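# Seat the rubber seal fully into the lid groove

## Task

Push the rubber seal down into the lid's groove so that it is seated along its entire loop, with no section left out, and it stays seated once the robot lets go.

## Robot and tools

ROBOT. Two seven-joint arms, left_arm and right_arm, each ending in a two-finger gripper whose fingers can fold. A finger pushed tip-first onto a surface folds easily unless the gripper is fully shut, so close the fingers completely before using them to press the seal down. Parts held near the palm can be squeezed harder than asked or slip; the outer quarter of each pad gives a normal grip. Base positions (scene frame): left_arm (-0.002, +0.321, +0.042) m, right_arm (+0.037, -0.456, +0.042) m, each turned almost not at all about z.

FRAMES. Scene frame: origin at table height halfway between the nominal bases, +z up, +x away from the robot over the table, left_arm on the +y side. Fixed cameras and the table use it. Everything about a hand (reported position, quaternion, Hand target, offsets, wrist-camera poses) uses that arm's own base frame, whose axes are nearly parallel to the scene axes. Gripper axes: fingers point along +z, they open and close along y. end_effector_position is the spot between the closed pads; fingertips sit about 33 mm beyond it (only 9 mm when wide open).

execute_actions(actions, cameras). actions is a list of actions; each action is a list of 1 to 15 rows, one per 1/30 s step, and a short list repeats its final row to fill 15 steps (one action = 0.5 s). Every row is one flat list of 18 numbers in [-1, 1] covering both arms: left dx, dy, dz, rx, ry, rz, gripper position, force_limit, speed, then the same nine for the right. dx..rz are offsets, not poses: measured from that arm's Hand target as it was when the action began, along its base axes; every row of the action refers to that same start, and a later action starts again from the new Hand target, so repeating an offset keeps moving. Scale: 1.0 = 0.6 m for dx, dy, dz and 180 degrees for the rotation vector rx, ry, rz, which turns about the Hand target position. All six at 0 re-asks for the current Hand target. Gripper numbers are absolute commands: position +1 = open 140 mm, about -0.8 = pads touching, -1 = close until blocked; force_limit from -1 (about 14 N) to +1 (about 58 N); speed from -1 (about 30 mm/s) to +1 (about 250 mm/s), and faster closes grip harder. Both start at +1. To leave a gripper unchanged, resend its last three numbers; 0 is a real command. cameras: list of names, ["all"], or []; images come only when asked for or when actions is empty.

move(target, speed, blend, blocking, cameras). target is one 18-number row as above or a list of up to 15 rows; every row is an offset from the Hand targets at the call's start, not from the previous row. Each gripper travels a straight line, not avoiding obstacles; all paths end together, take at least 0.5 s and are cut at 10 s. speed: top speed in m/s, 0.002 to 2, default 0.25 (one value or one per row). blend: corner rounding in metres for lists, default 0 (stop at each). blocking=false returns after about 0.5 s while motion continues. The result adds a move: line (done, off_target, moving, held, fault...) and limits notes (paced = clipped, held = steps withheld). Faster moves lag and hit harder.

wait(seconds 0 to 10) lets time pass with last commands held. stop() brakes a running move. zoom_image(camera, region [x0, y0, x1, y1] in image pixels, at most 504 by 504) enlarges part of the newest image. set_collision_behavior(contact_force_n 20, 40 or 85) sets the contact force limit (starts at 20 N); not during a move. clear_fault(arm) clears a reported torque or force fault; costs one action. finished_scene(scene 1 or 2) ends the scene permanently.

CONTROLLER. Each step the commanded pose is clipped to within 70 mm and 16 degrees of the measured one; the arm often settles short, and only a new command (even zeros) closes that gap, or send the missing distance. A big gripper turn can swing the elbow.

RESULTS. end_effector_position (m) and quat_wxyz per arm, Hand target, Tool commands, object_status (0 moving, 1 blocked while opening, 2 blocked while closing = holding, 3 reached target or pads met), position_measured in counts (3 open, 75 about 100 mm, 139 about 60 mm, 200 about 20 mm, 230 pads met), joint positions, velocities, torques, external torques (outside push toward larger angle reads lower), flange force along gripper axes (never exactly zero; includes held weight), and Wrist depth: 7x7 grid of distances in front of each wrist camera, '-' for none. MOTOR HOT warns of overheating from holding loads, stretched arms or pushing against the unreachable.

CAMERAS. cam_head_left, cam_head_right, cam_low, cam_left_wrist, cam_right_wrist, all 896x504.

AVOID. An arm halts on a torque fault (joint contact torque limits 20/20/18/18/12/12/12 N m), a force fault (outside force at the contact limit, held weight included), passing a joint range end, or moving a joint too fast; each stop costs. Keep the two grippers apart: a press between arms can fail the scene. Press the seal gently in small steps rather than driving far past contact. Do not drop or fling parts, slam fixed objects, squeeze hard on parts resting on something, or leave anything off the table. The seal must stay in the groove after release.

Each tool is called after "Emit:" as a command line: name --argument value for each argument, lists and objects as JSON in quotes; but a table of rows of numbers goes row by row, as --pt "numbers of a row", without its own name.

## Session

Emit:
execute_actions --actions '[]'

Scene clock: 0.00 s.
left_arm: end_effector_position=(+0.3109, +0.2991, +0.1702) position_measured=3 object_status=3 end_effector_quat_wxyz=(+0.078, +0.581, +0.741, -0.326) | right_arm: end_effector_position=(+0.0240, +0.4818, +0.1287) position_measured=3 object_status=3 end_effector_quat_wxyz=(+0.025, +0.816, -0.562, +0.134)
Joint positions: left_arm=[0.842 0.344 0.051 -1.78 -0.172 1.454 -2.447] | right_arm=[1.584 0.095 0.039 -2.178 -0.21 2.058 1.378]
Joint velocities: within noise
Joint torques (N m): no reading
External joint torques (N m): no reading
Flange force (N): no reading
Wrist depth (mm): cam_left_wrist=[- - 383 322 296 271 243 / - - - 370 322 292 258 / 2114 472 532 - - 312 - / 437 132 552 - - 135 - / 88 113 - 624 516 143 107 / - 671 1137 759 633 - 97 / - 649 1127 - 897 2062 84] | cam_right_wrist=[- 316 302 - - - - / - - 319 - - - - / - - - 320 - - - / - 115 324 - - 135 - / - 106 - - 314 - 89 / - - - - - - 94 / - - - - - 324 -]
Hand target: left_arm +0.3109, +0.2991, +0.1702; +0.078, +0.581, +0.741, -0.326 | right_arm +0.0240, +0.4818, +0.1287; +0.025, +0.816, -0.562, +0.134
Tool commands: left_gripper/position=+1.0 left_gripper/force_limit=+1.0 left_gripper/speed=+1.0 right_gripper/position=+1.0 right_gripper/force_limit=+1.0 right_gripper/speed=+1.0

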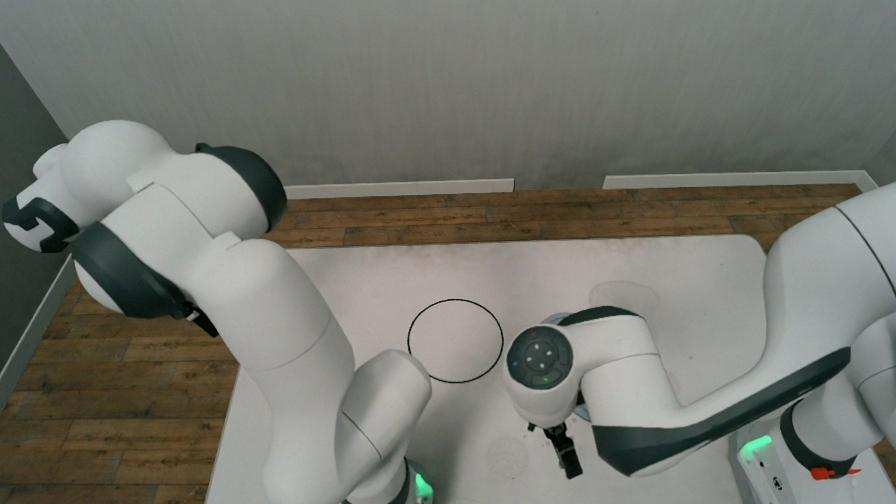

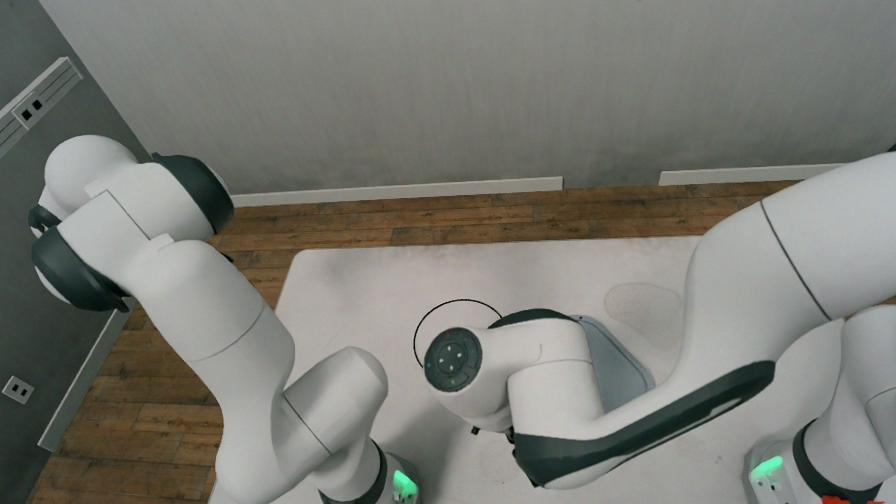

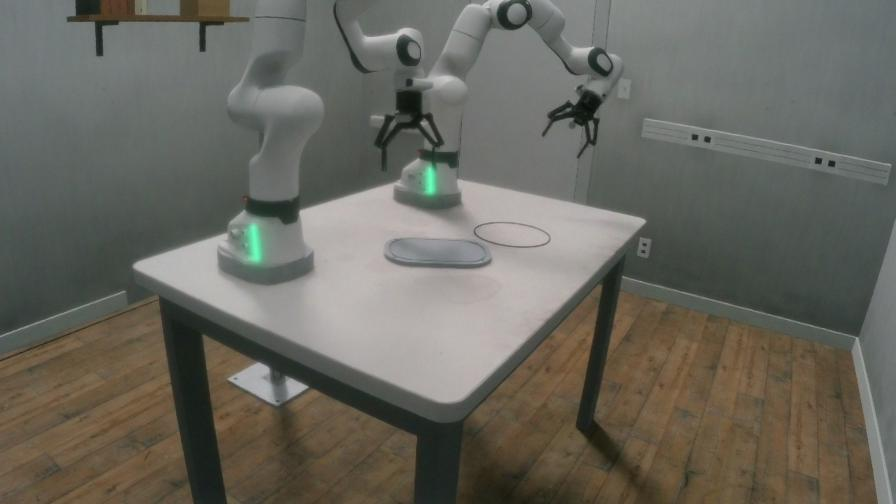

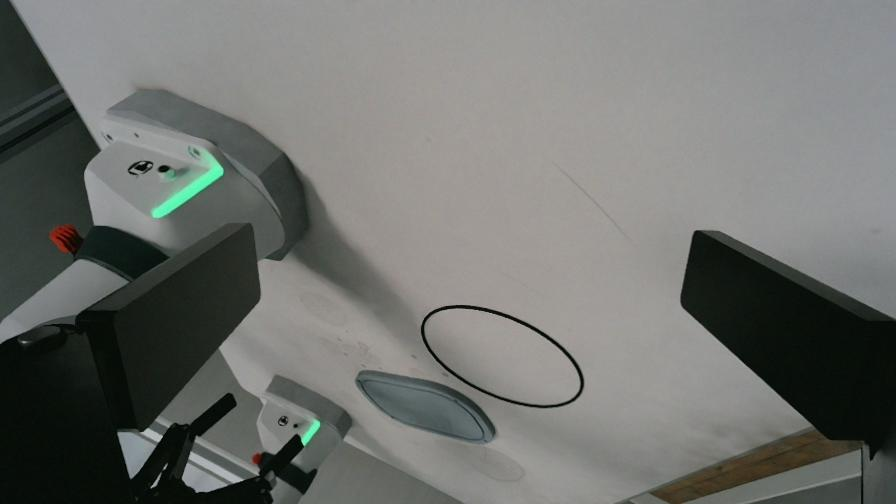

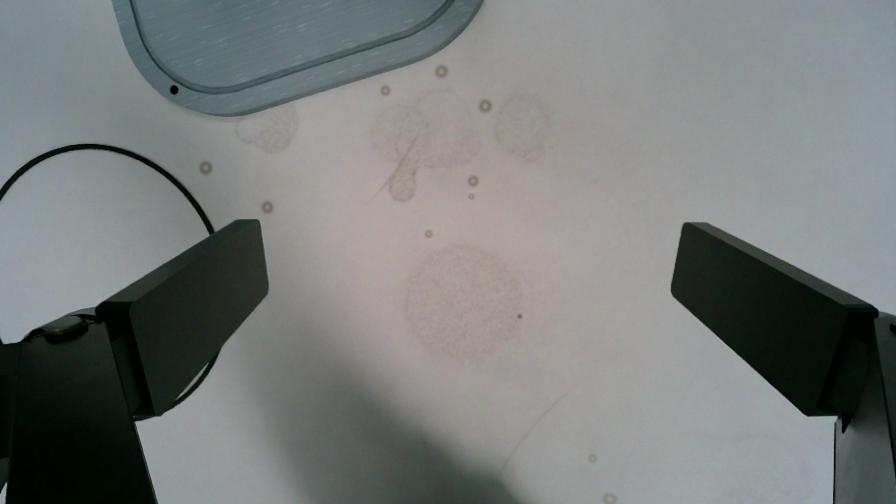

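Emit:
move --target '[0,0,0,0,0,0,1,1,1, 0.42,-0.65,0.35,0.0617,0.0614,0,1,1,1]' --cameras '["all"]'

Scene clock: 4.07 s.
left_arm: end_effector_position=(+0.3109, +0.2991, +0.1702) position_measured=3 object_status=3 end_effector_quat_wxyz=(+0.078, +0.581, +0.741, -0.326) | right_arm: end_effector_position=(+0.2751, +0.0928, +0.3381) position_measured=3 object_status=3 end_effector_quat_wxyz=(+0.000, +0.822, -0.570, -0.001)
Joint positions: left_arm=[0.842 0.344 0.051 -1.78 -0.172 1.454 -2.447] | right_arm=[1.309 -1.123 -0.577 -2.46 -0.518 1.431 0.596]
Joint velocities: left_arm=[within noise] | right_arm=[0.001 0 0 0 0 0 -0.007]
Joint torques (N m): left_arm=[0.24 -43.45 1 22.01 0.44 0.4 0.05] | right_arm=[1.43 6.55 12.76 20.55 0.52 2.24 -0.24]
External joint torques (N m): left_arm=[0.12 -2.3 0.17 0.06 -0.01 -0.03 0.11] | right_arm=[1.4 -1.04 -0.04 0.61 -0.23 -0.28 -0.24]
Flange force (N): left_arm=[-3.8 -5.6 2.0] | right_arm=[1.1 -0.1 -1.7]
Wrist depth (mm): cam_left_wrist=[- - - 333 290 267 241 / - - - - - - 258 / 483 473 - - - - - / 454 132 563 494 - 143 - / 88 113 - 657 485 135 107 / - 99 1035 743 666 - 97 / - 2874 1102 1044 802 2304 83] | cam_right_wrist=[1195 - 463 - - - - / 1296 - - - - 411 328 / 1346 - - 520 - 412 291 / 1408 114 - - - 135 - / - 106 - - - - - / - - - 608 - - 94 / - - - - - - -]
Hand target: left_arm +0.3109, +0.2991, +0.1702; +0.078, +0.581, +0.741, -0.326 | right_arm +0.2760, +0.0918, +0.3387; +0.000, +0.824, -0.567, +0.000
Off the commanded pose: left_arm 0.000 m, 0 deg | right_arm 0.001 m, 0 deg.
move: done
camera_calibration:
cam_right_wrist: T_world_to_cam=[[-0.933222, -0.359198, 0.00854105, 0.292165], [-0.334882, 0.878169, 0.341574, -0.106105], [-0.130193, 0.315904, -0.939816, 0.46924], [0, 0, 0, 1]] pos_world=[0.298214, 0.0498884, 0.474747]

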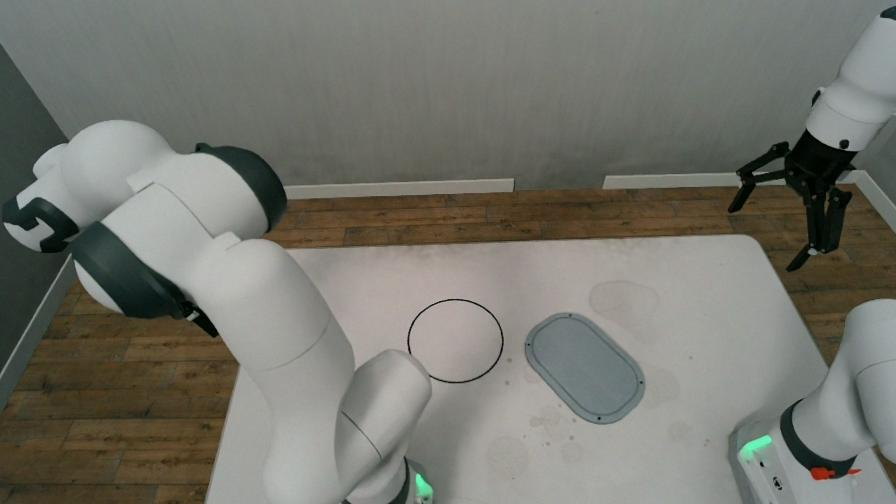

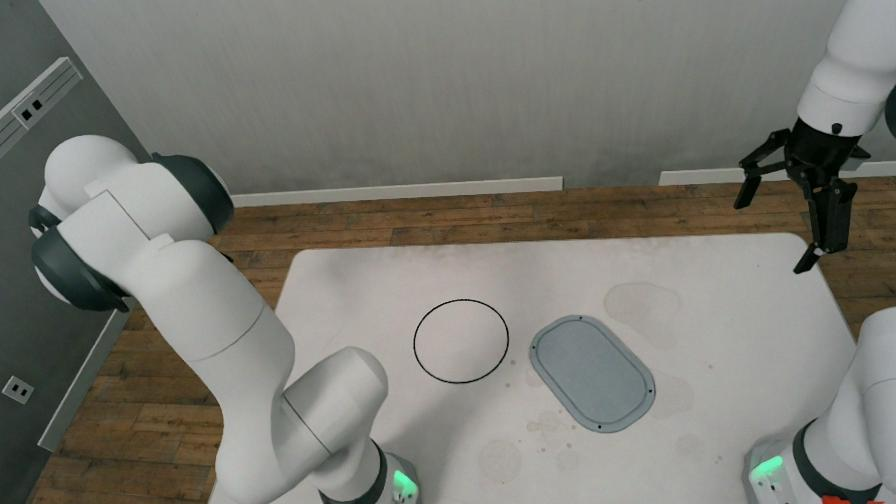

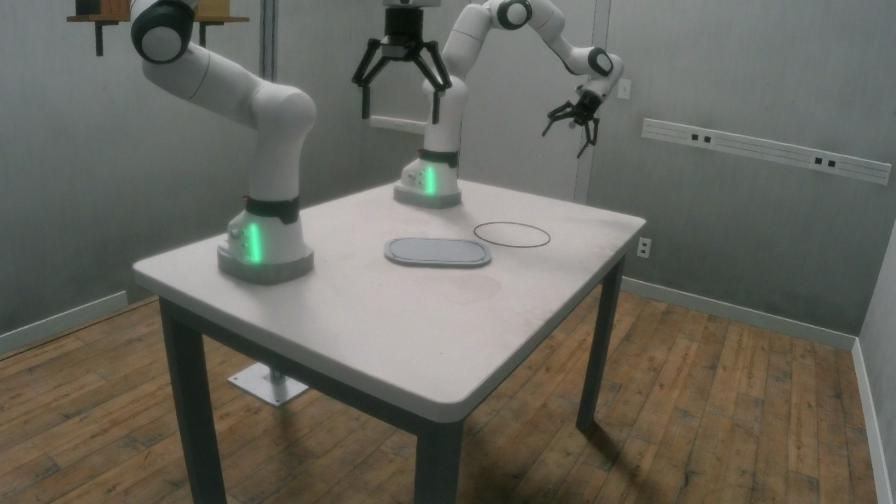

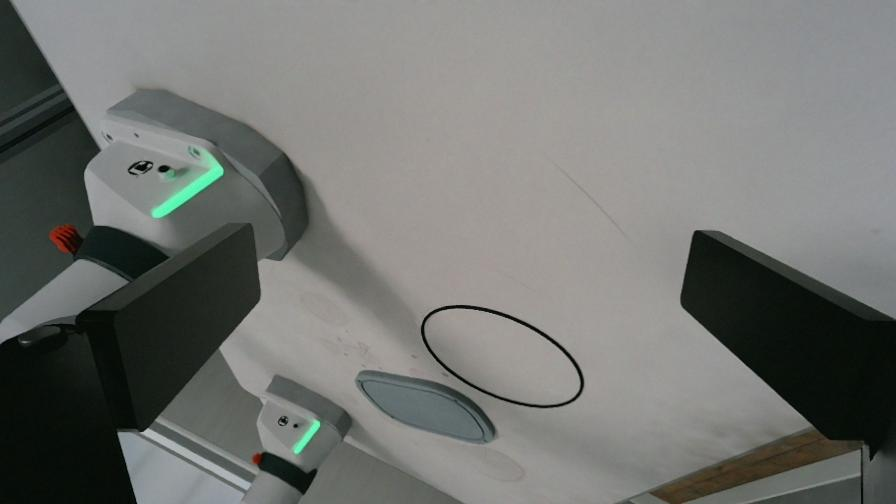

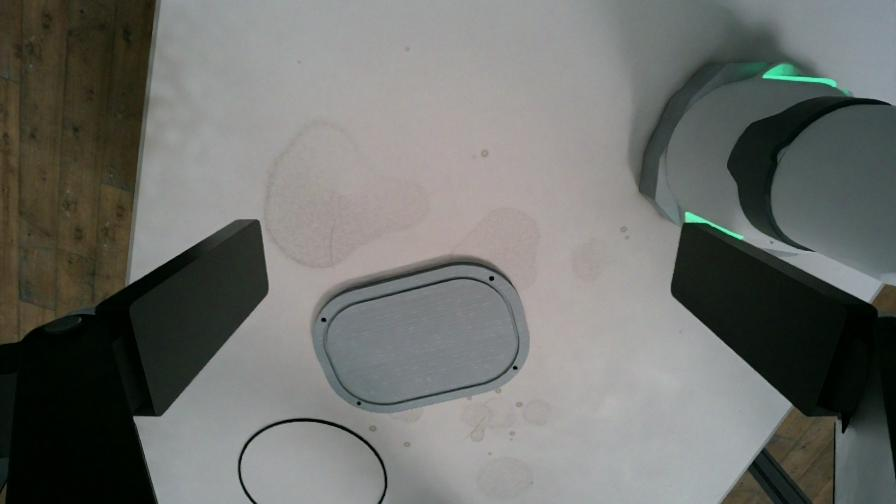

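Emit:
zoom_image --camera "cam_head_left" --region '[390, 280, 670, 440]'

Emit:
zoom_image --camera "cam_right_wrist" --region '[230, 240, 550, 500]'

Emit:
zoom_image --camera "cam_low" --region '[370, 200, 570, 290]'

Scaled by 1.800 from the camera's 896x504 image, which has a finer 1280x720 frame.

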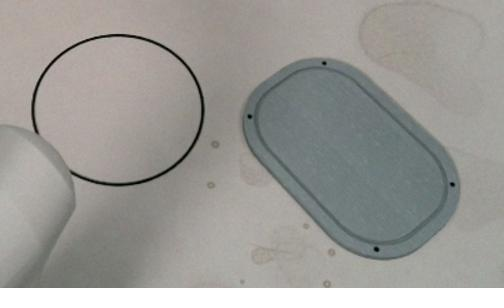

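Scaled by 1.575 from the camera's 896x504 image, which has a finer 1280x720 frame.

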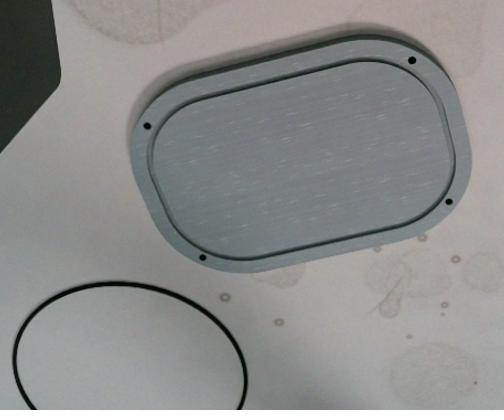

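Scaled by 2.520 from the camera's 896x504 image, which has a finer 1280x720 frame.

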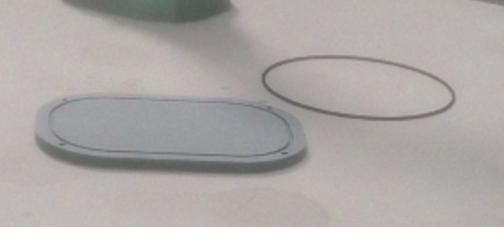

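Emit:
move --target '[0,0,0,0,0,0,1,1,1, -0.03,0.312,-0.165,0,0,0,1,1,1]' --cameras '["cam_right_wrist","cam_head_left"]'

Emit:
zoom_image --camera "cam_right_wrist" --region '[250, 120, 650, 400]'

Scene clock: 7.80 s.
left_arm: end_effector_position=(+0.3109, +0.2991, +0.1702) position_measured=3 object_status=3 end_effector_quat_wxyz=(+0.078, +0.581, +0.741, -0.326) | right_arm: end_effector_position=(+0.2579, +0.2779, +0.2393) position_measured=3 object_status=3 end_effector_quat_wxyz=(+0.000, +0.826, -0.564, +0.001)
Joint positions: left_arm=[0.842 0.344 0.051 -1.78 -0.172 1.454 -2.447] | right_arm=[1.581 -0.691 -0.66 -2.528 -0.431 1.916 0.825]
Joint velocities: left_arm=[within noise] | right_arm=[-0.001 0.001 0 -0.001 0 0.002 0.006]
Joint torques (N m): left_arm=[0.21 -43.43 1.04 22.01 0.45 0.4 0] | right_arm=[0.93 -4.45 10.32 23.31 1.04 2.66 0.22]
External joint torques (N m): left_arm=[0.2 -2.5 0.3 0.18 0.01 -0.03 0.06] | right_arm=[0.91 0.33 0.44 0.71 0.33 0.16 0.22]
Flange force (N): left_arm=[-4.0 -5.8 1.7] | right_arm=[-3.9 -2.3 -1.5]
Wrist depth (mm): cam_left_wrist=[- 412 - 317 290 271 248 / - 491 437 378 - - 261 / 2131 472 - - - - 287 / 439 132 - - - 135 - / 88 113 - 651 499 143 107 / - 99 1173 735 602 528 97 / - 2637 969 1052 - 2186 83] | cam_right_wrist=[968 - 366 - - - 331 / - - - - - - - / - - - - - - - / - 115 430 442 437 135 - / - 106 - - - - - / - 99 - - 496 - 94 / - - - - - 521 -]
Hand target: left_arm +0.3109, +0.2991, +0.1702; +0.078, +0.581, +0.741, -0.326 | right_arm +0.2580, +0.2790, +0.2397; +0.000, +0.824, -0.567, +0.000
Off the commanded pose: left_arm 0.000 m, 0 deg | right_arm 0.001 m, 1 deg.
move: done
camera_calibration:
cam_right_wrist: T_world_to_cam=[[-0.928016, -0.372483, 0.00656068, 0.346302], [-0.348572, 0.87439, 0.33755, -0.235205], [-0.131468, 0.310965, -0.941285, 0.31776], [0, 0, 0, 1]] pos_world=[0.281164, 0.23584, 0.376224]
Images, in order (width x height): cam_head_left 896x504, cam_right_wrist 896x504.

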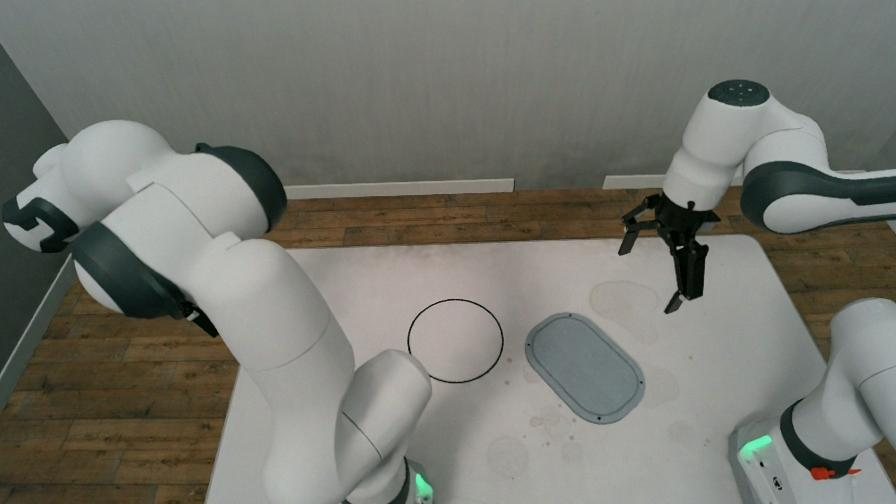

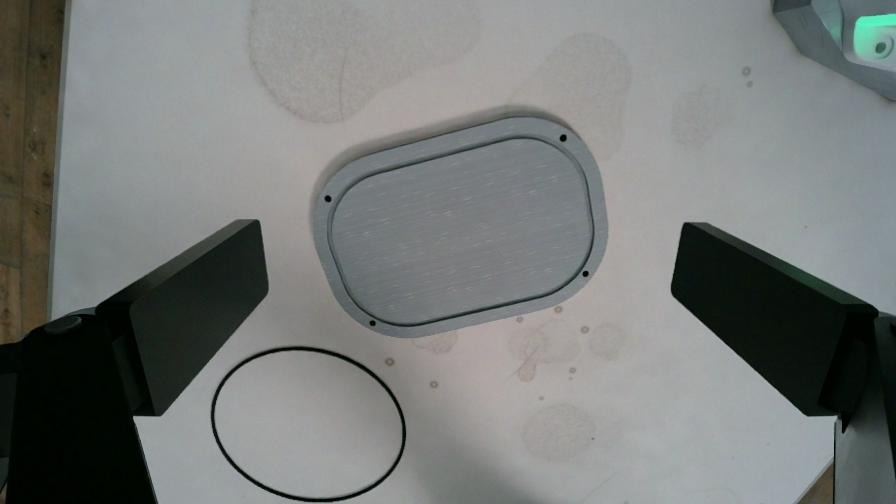

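Scaled by 1.260 from the camera's 896x504 image, which has a finer 1280x720 frame.

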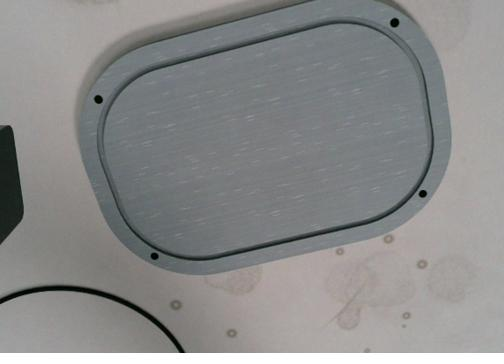

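Emit:
move --target '[0.233,-0.6165,-0.05,0.2123,-0.0532,0.1130,-0.3,0,0, -0.0933,0.475,-0.2,0,0,0.0856,-0.3,0,0]' --cameras '["all"]'

Scene clock: 13.77 s.
left_arm: end_effector_position=(+0.4452, -0.0591, +0.1366) position_measured=167 object_status=3 end_effector_quat_wxyz=(+0.082, +0.548, +0.832, -0.020) | right_arm: end_effector_position=(+0.2020, +0.5640, +0.1195) position_measured=167 object_status=3 end_effector_quat_wxyz=(-0.001, +0.891, -0.454, +0.001)
Joint positions: left_arm=[1.085 -0.626 -1.152 -2.574 -0.899 2.2 -2.98] | right_arm=[1.856 0.327 -0.667 -1.99 0.253 2.236 0.429]
Joint velocities: left_arm=[within noise] | right_arm=[-0.001 0 0 0 0 0 -0.005]
Joint torques (N m): left_arm=[0.26 0.54 13.76 18.65 0.66 2.36 0.36] | right_arm=[0.36 -35.23 -5.9 23.58 0.61 2.25 -0.25]
External joint torques (N m): left_arm=[0.38 -0.32 0.32 -0.14 -0.02 -0.22 0.36] | right_arm=[0.4 -0.4 0.46 0.89 0.02 -0.31 -0.25]
Flange force (N): left_arm=[1.4 -0.7 -1.6] | right_arm=[-1.9 -2.2 -1.6]
Wrist depth (mm): cam_left_wrist=[271 275 274 280 290 - 1107 / 288 293 - - - - 1230 / 299 - - - - - 1311 / - - 122 - 126 1413 1390 / - 92 93 - 111 95 - / - - 70 - - - 70 / - - - - - - 70] | cam_right_wrist=[- - - - - 255 - / - - 283 - - - - / - - - - - - - / - - - - 119 - - / - - 87 - - - - / - - - - - - - / - - - - - - -]
Hand target: left_arm +0.4442, -0.0592, +0.1358; +0.081, +0.550, +0.831, -0.022 (not the last commanded pose) | right_arm +0.2020, +0.5640, +0.1197; +0.000, +0.892, -0.452, +0.000
Off the commanded pose: left_arm 0.013 m, 15 deg | right_arm 0.000 m, 0 deg.
move: held (left_arm; a check stopped the path); limits=paced,held
pose unreachable (left arm): on one or more control steps of this call, first in action 0 (counted from 0), this arm could not follow its commanded pose, so it was not sent that pose on those steps. It may still have moved: this result reports where it is.
cause: moving toward the commanded pose would bring a part of the arm too close to another arm (a part of this arm just beyond joint 5 (forearm roll) and a part of the right arm just beyond its joint 6 (wrist pitch), 47 mm apart when this arm was first held).
camera_calibration:
cam_left_wrist: T_world_to_cam=[[0.910848, 0.407691, 0.0643679, -0.381348], [0.333251, -0.818439, 0.468083, -0.251717], [0.243515, -0.404902, -0.881337, 0.126448], [0, 0, 0, 1]] pos_world=[0.400443, 0.000656198, 0.253814]
cam_right_wrist: T_world_to_cam=[[-0.803519, -0.595257, 0.00516898, 0.502375], [-0.558447, 0.756779, 0.339738, -0.355871], [-0.206143, 0.2701, -0.940506, 0.146647], [0, 0, 0, 1]] pos_world=[0.235163, 0.528749, 0.256229]

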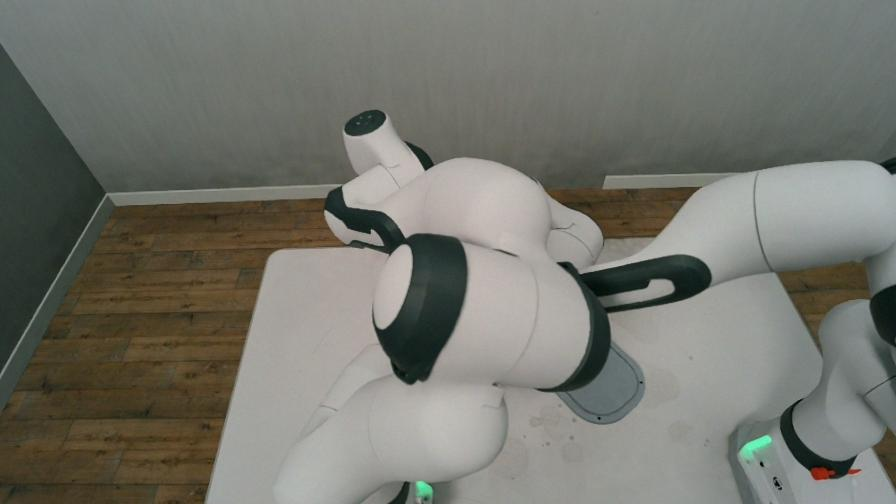

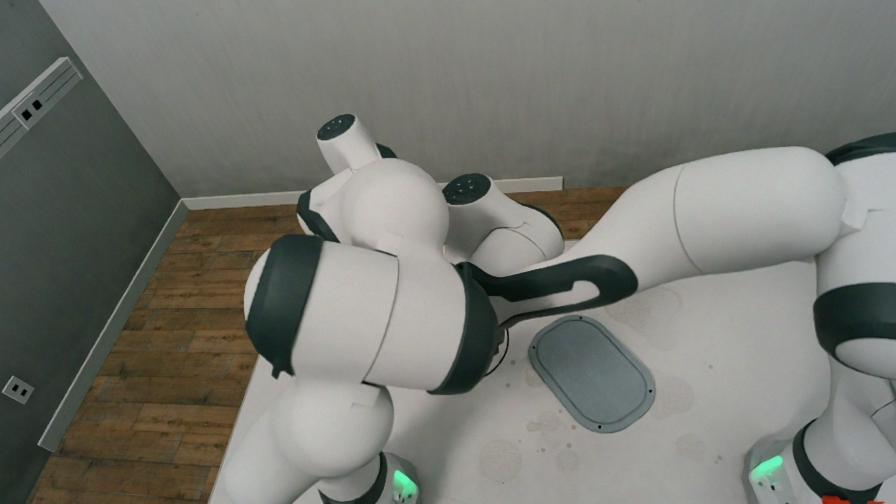

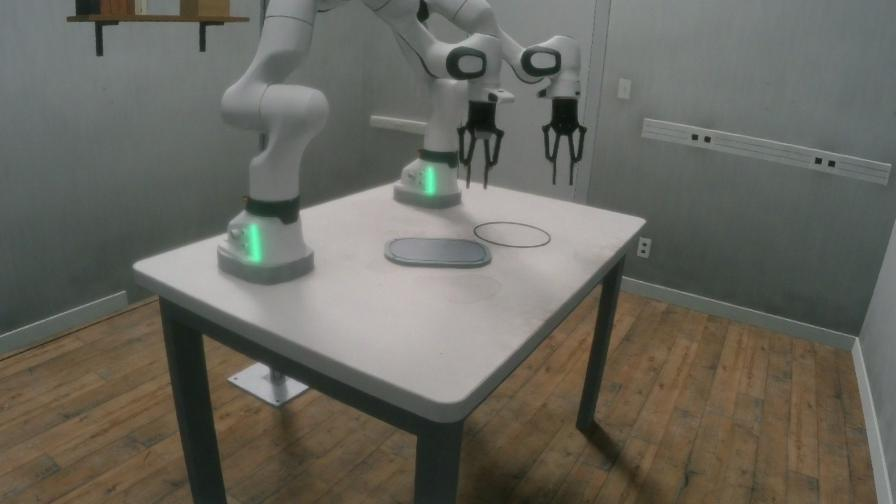

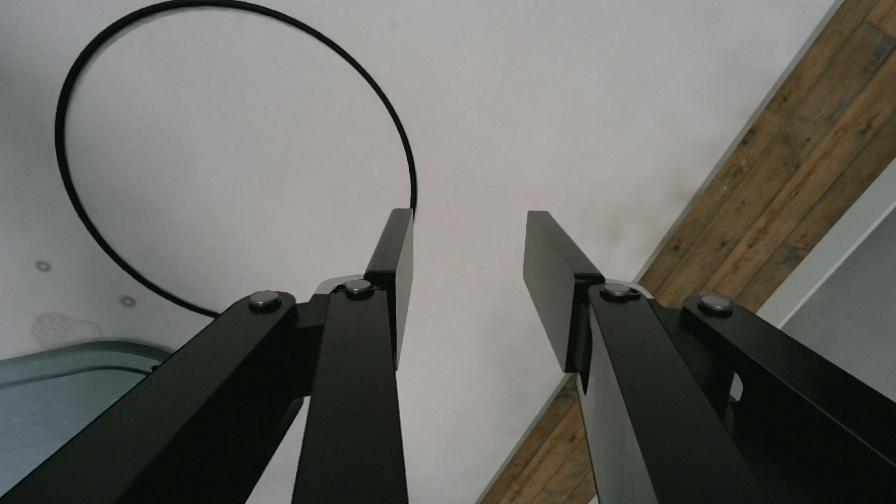

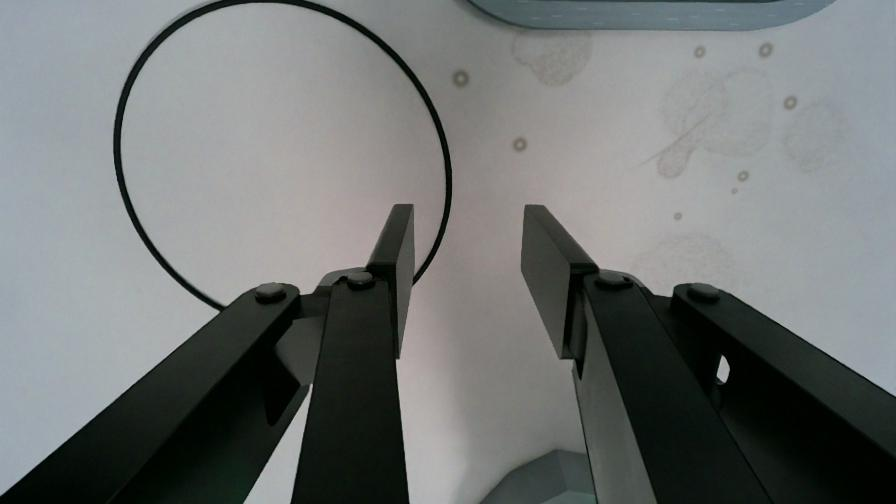

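Emit:
move --target '[-0.117,-0.468,0.08,0,0,0,-0.3,0,0, -0.147,-0.477,0.08,0,0,0,-0.3,0,0]' --cameras '["all"]'

Scene clock: 17.43 s.
left_arm: end_effector_position=(+0.3740, -0.3383, +0.1833) position_measured=167 object_status=3 end_effector_quat_wxyz=(+0.109, +0.669, +0.730, -0.085) | right_arm: end_effector_position=(+0.1148, +0.2790, +0.1681) position_measured=167 object_status=3 end_effector_quat_wxyz=(-0.002, +0.894, -0.448, +0.001)
Joint positions: left_arm=[1.03 -1.562 -1.173 -2.383 -1.556 1.279 -2.995] | right_arm=[1.599 -0.818 -0.431 -2.872 -0.359 2.076 0.833]
Joint velocities: left_arm=[0 0.002 -0.001 0.001 -0.002 -0.003 0] | right_arm=[within noise]
Joint torques (N m): left_arm=[0.64 20.72 26.44 6.36 -0.3 2.08 -0.11] | right_arm=[0.35 -4.24 6.04 22.86 1 2.2 0.13]
External joint torques (N m): left_arm=[0.69 -0.62 0.02 0.93 -0.31 -0.32 -0.1] | right_arm=[0.34 -1 0.54 0.02 0.34 -0.31 0.13]
Flange force (N): left_arm=[-2.2 3.5 -0.3] | right_arm=[1.2 5.0 -3.5]
Wrist depth (mm): cam_left_wrist=[- 303 309 - 327 319 1157 / - 333 - - 347 - 1260 / - 377 - 365 - - 1390 / - 403 - 399 125 1504 1513 / - 87 93 - 111 95 1683 / - - 70 - - - 70 / - - - - - - 70] | cam_right_wrist=[- 302 - - - - 264 / - 320 314 - - - - / - - 337 336 - - - / 369 - 355 155 118 - - / - - 87 - - - - / - - - - - - - / - - - - - - -]
Hand target: left_arm +0.3740, -0.3400, +0.1838; +0.087, +0.573, +0.814, -0.033 | right_arm +0.1138, +0.2778, +0.1677; +0.000, +0.892, -0.452, +0.000
Off the commanded pose: left_arm 0.002 m, 20 deg; orientation clipped | right_arm 0.002 m, 0 deg.
joint sent to its limit (left arm) — joint 7 (wrist roll), lower limit. The joint targets are off in orientation, not in position.
move: off_target (left_arm); limits=paced
camera_calibration:
cam_left_wrist: T_world_to_cam=[[0.994383, 0.101732, 0.0292041, -0.33395], [0.0671159, -0.819437, 0.569227, -0.397643], [0.0818393, -0.564069, -0.821662, 0.067669], [0, 0, 0, 1]] pos_world=[0.353225, -0.2537, 0.291703]
cam_right_wrist: T_world_to_cam=[[-0.796401, -0.604761, 0.00316606, 0.264707], [-0.567913, 0.749656, 0.33984, -0.202417], [-0.207895, 0.268851, -0.940478, 0.251969], [0, 0, 0, 1]] pos_world=[0.148241, 0.244086, 0.304923]

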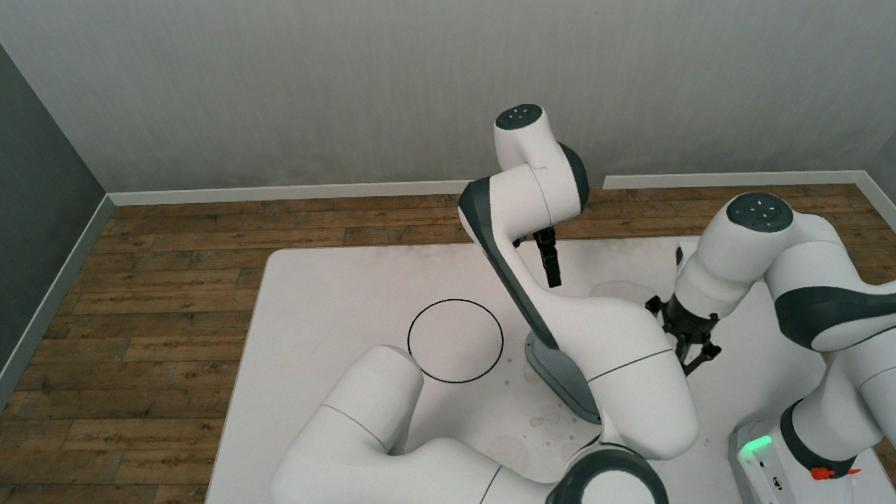

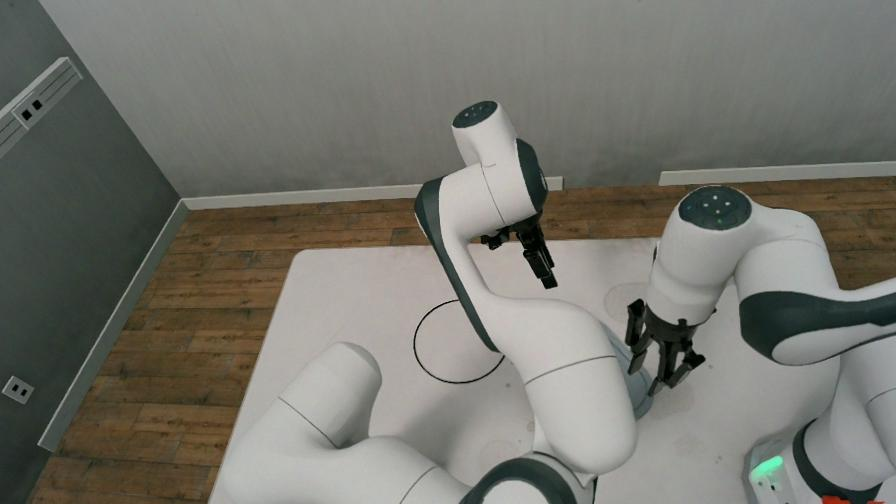

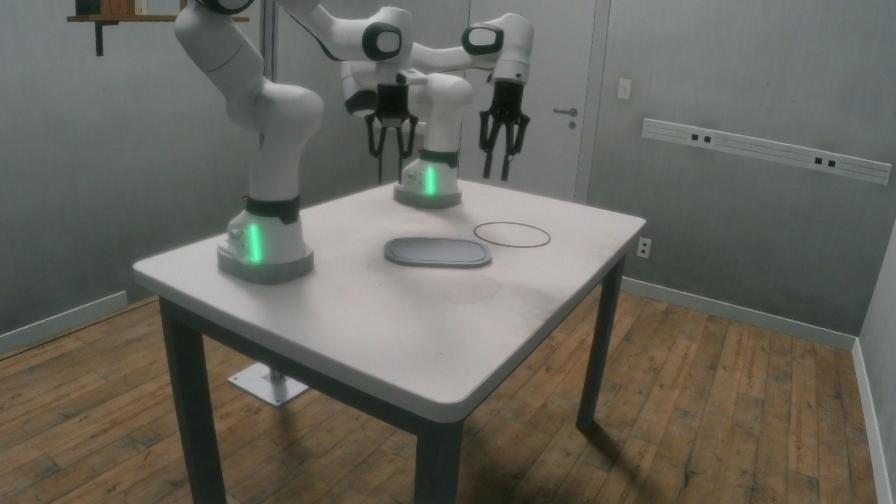

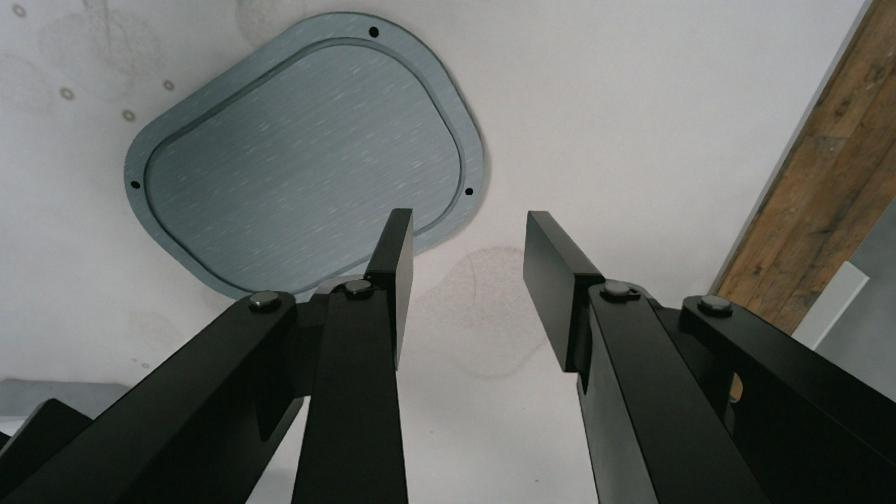

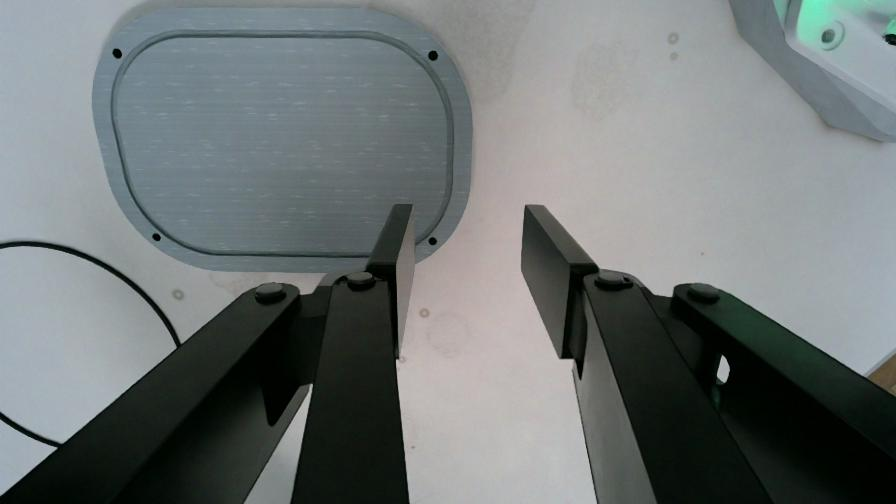

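Emit:
move --pt "0.02 0.483 0.08 0.0647 -0.0123 -0.4966 -0.3 0 0 0 0 0 0 0 0 -0.3 0 0" --pt "0.02 0.483 0.08 0.0573 -0.0642 -0.9114 -0.3 0 0 0 0 0 0 0 0 -0.3 0 0" --cameras '["all"]'

Scene clock: 25.77 s.
left_arm: end_effector_position=(+0.3862, -0.0511, +0.2326) position_measured=167 object_status=3 end_effector_quat_wxyz=(+0.001, +0.889, -0.458, +0.001) | right_arm: end_effector_position=(+0.1148, +0.2789, +0.1682) position_measured=167 object_status=3 end_effector_quat_wxyz=(-0.002, +0.894, -0.449, +0.001)
Joint positions: left_arm=[0.754 -0.713 -0.772 -2.509 -0.508 1.91 -0.317] | right_arm=[1.599 -0.818 -0.431 -2.872 -0.359 2.076 0.834]
Joint velocities: left_arm=[0 -0.001 -0.002 0.001 0 0 0.006] | right_arm=[within noise]
Joint torques (N m): left_arm=[-0.26 -3.33 12.07 21.71 1 2.63 0.39] | right_arm=[0.77 -4.21 5.65 22.91 0.85 2.22 0.19]
External joint torques (N m): left_arm=[-0.22 -0.49 0.29 -0.3 0.28 0.01 0.39] | right_arm=[0.8 -1.02 0.19 0.08 0.18 -0.29 0.19]
Flange force (N): left_arm=[-2.9 2.2 -0.3] | right_arm=[0.6 4.2 -3.2]
Wrist depth (mm): cam_left_wrist=[1157 - 384 - - - - / - - - 401 393 409 409 / - - 438 - - 417 - / - - 122 - 126 - 435 / - 92 93 - 111 94 - / - - 70 - - - 70 / - - - - - - 70] | cam_right_wrist=[- 296 308 - - - 263 / - 310 - - - - 291 / - 332 - - - - - / - - - 141 119 - - / - - 87 - - - - / - - - - - - - / - - - - - - -]
Hand target: left_arm +0.3860, -0.0502, +0.2318; +0.000, +0.887, -0.462, +0.000 | right_arm +0.1138, +0.2778, +0.1677; +0.000, +0.892, -0.452, +0.000
Off the commanded pose: left_arm 0.001 m, 0 deg | right_arm 0.002 m, 0 deg.
move: done
camera_calibration:
cam_left_wrist: T_world_to_cam=[[-0.809031, -0.587686, 0.00968331, 0.28909], [-0.55413, 0.768123, 0.320822, 0.187626], [-0.19598, 0.254189, -0.94709, 0.447366], [0, 0, 0, 1]] pos_world=[0.425527, -0.087941, 0.360703]
cam_right_wrist: T_world_to_cam=[[-0.797123, -0.603809, 0.0032079, 0.264434], [-0.56701, 0.750349, 0.339817, -0.202733], [-0.207591, 0.269057, -0.940486, 0.251975], [0, 0, 0, 1]] pos_world=[0.148143, 0.243992, 0.305023]

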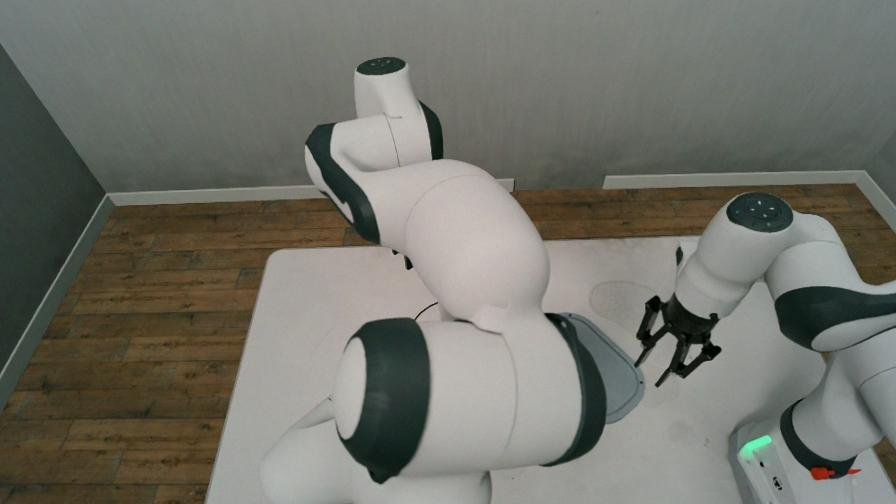

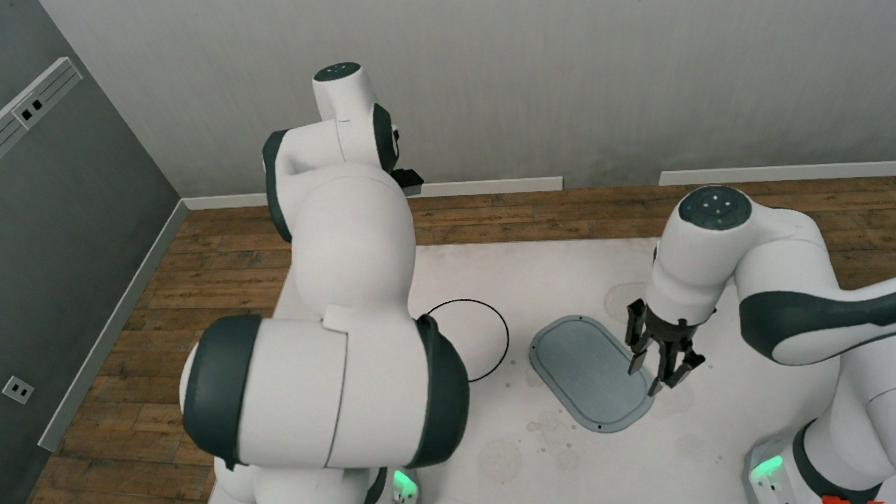

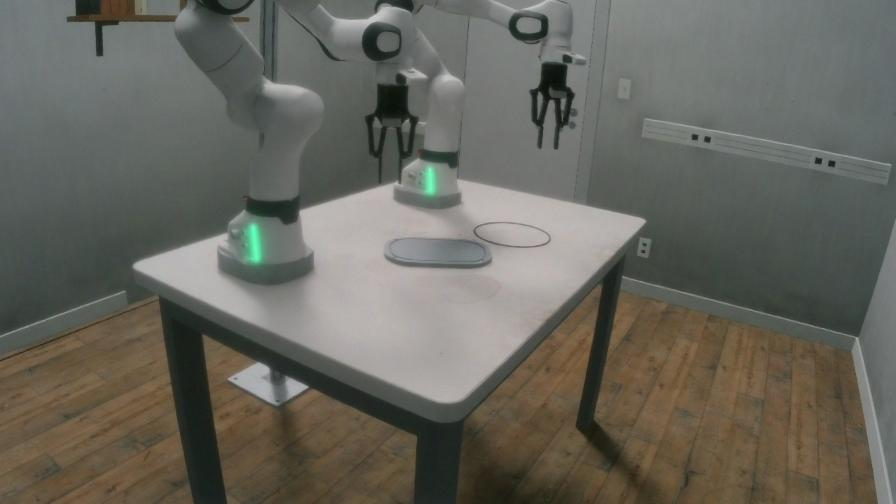

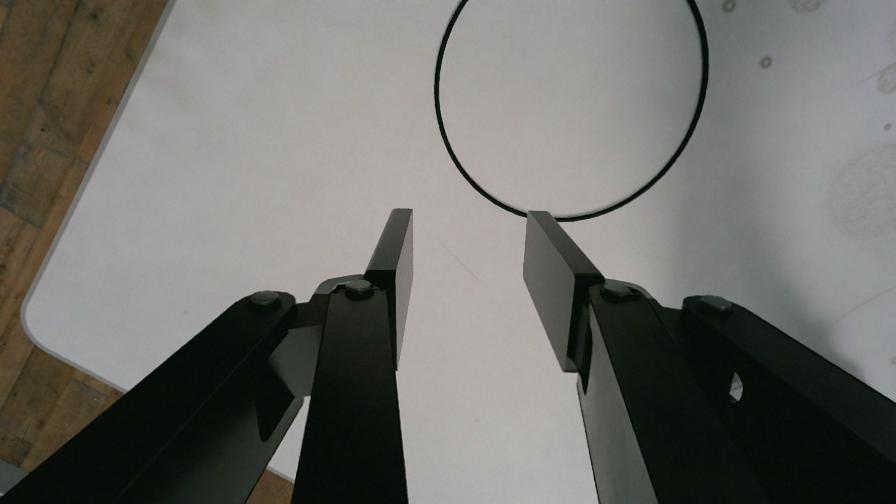

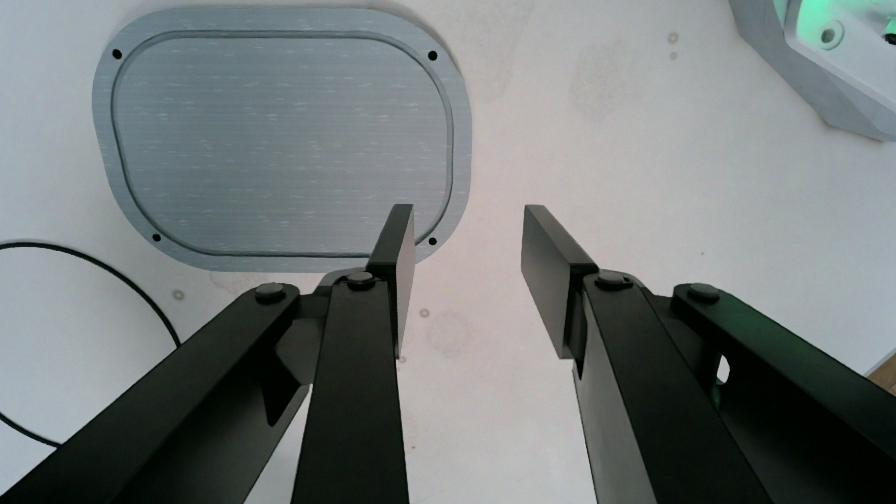

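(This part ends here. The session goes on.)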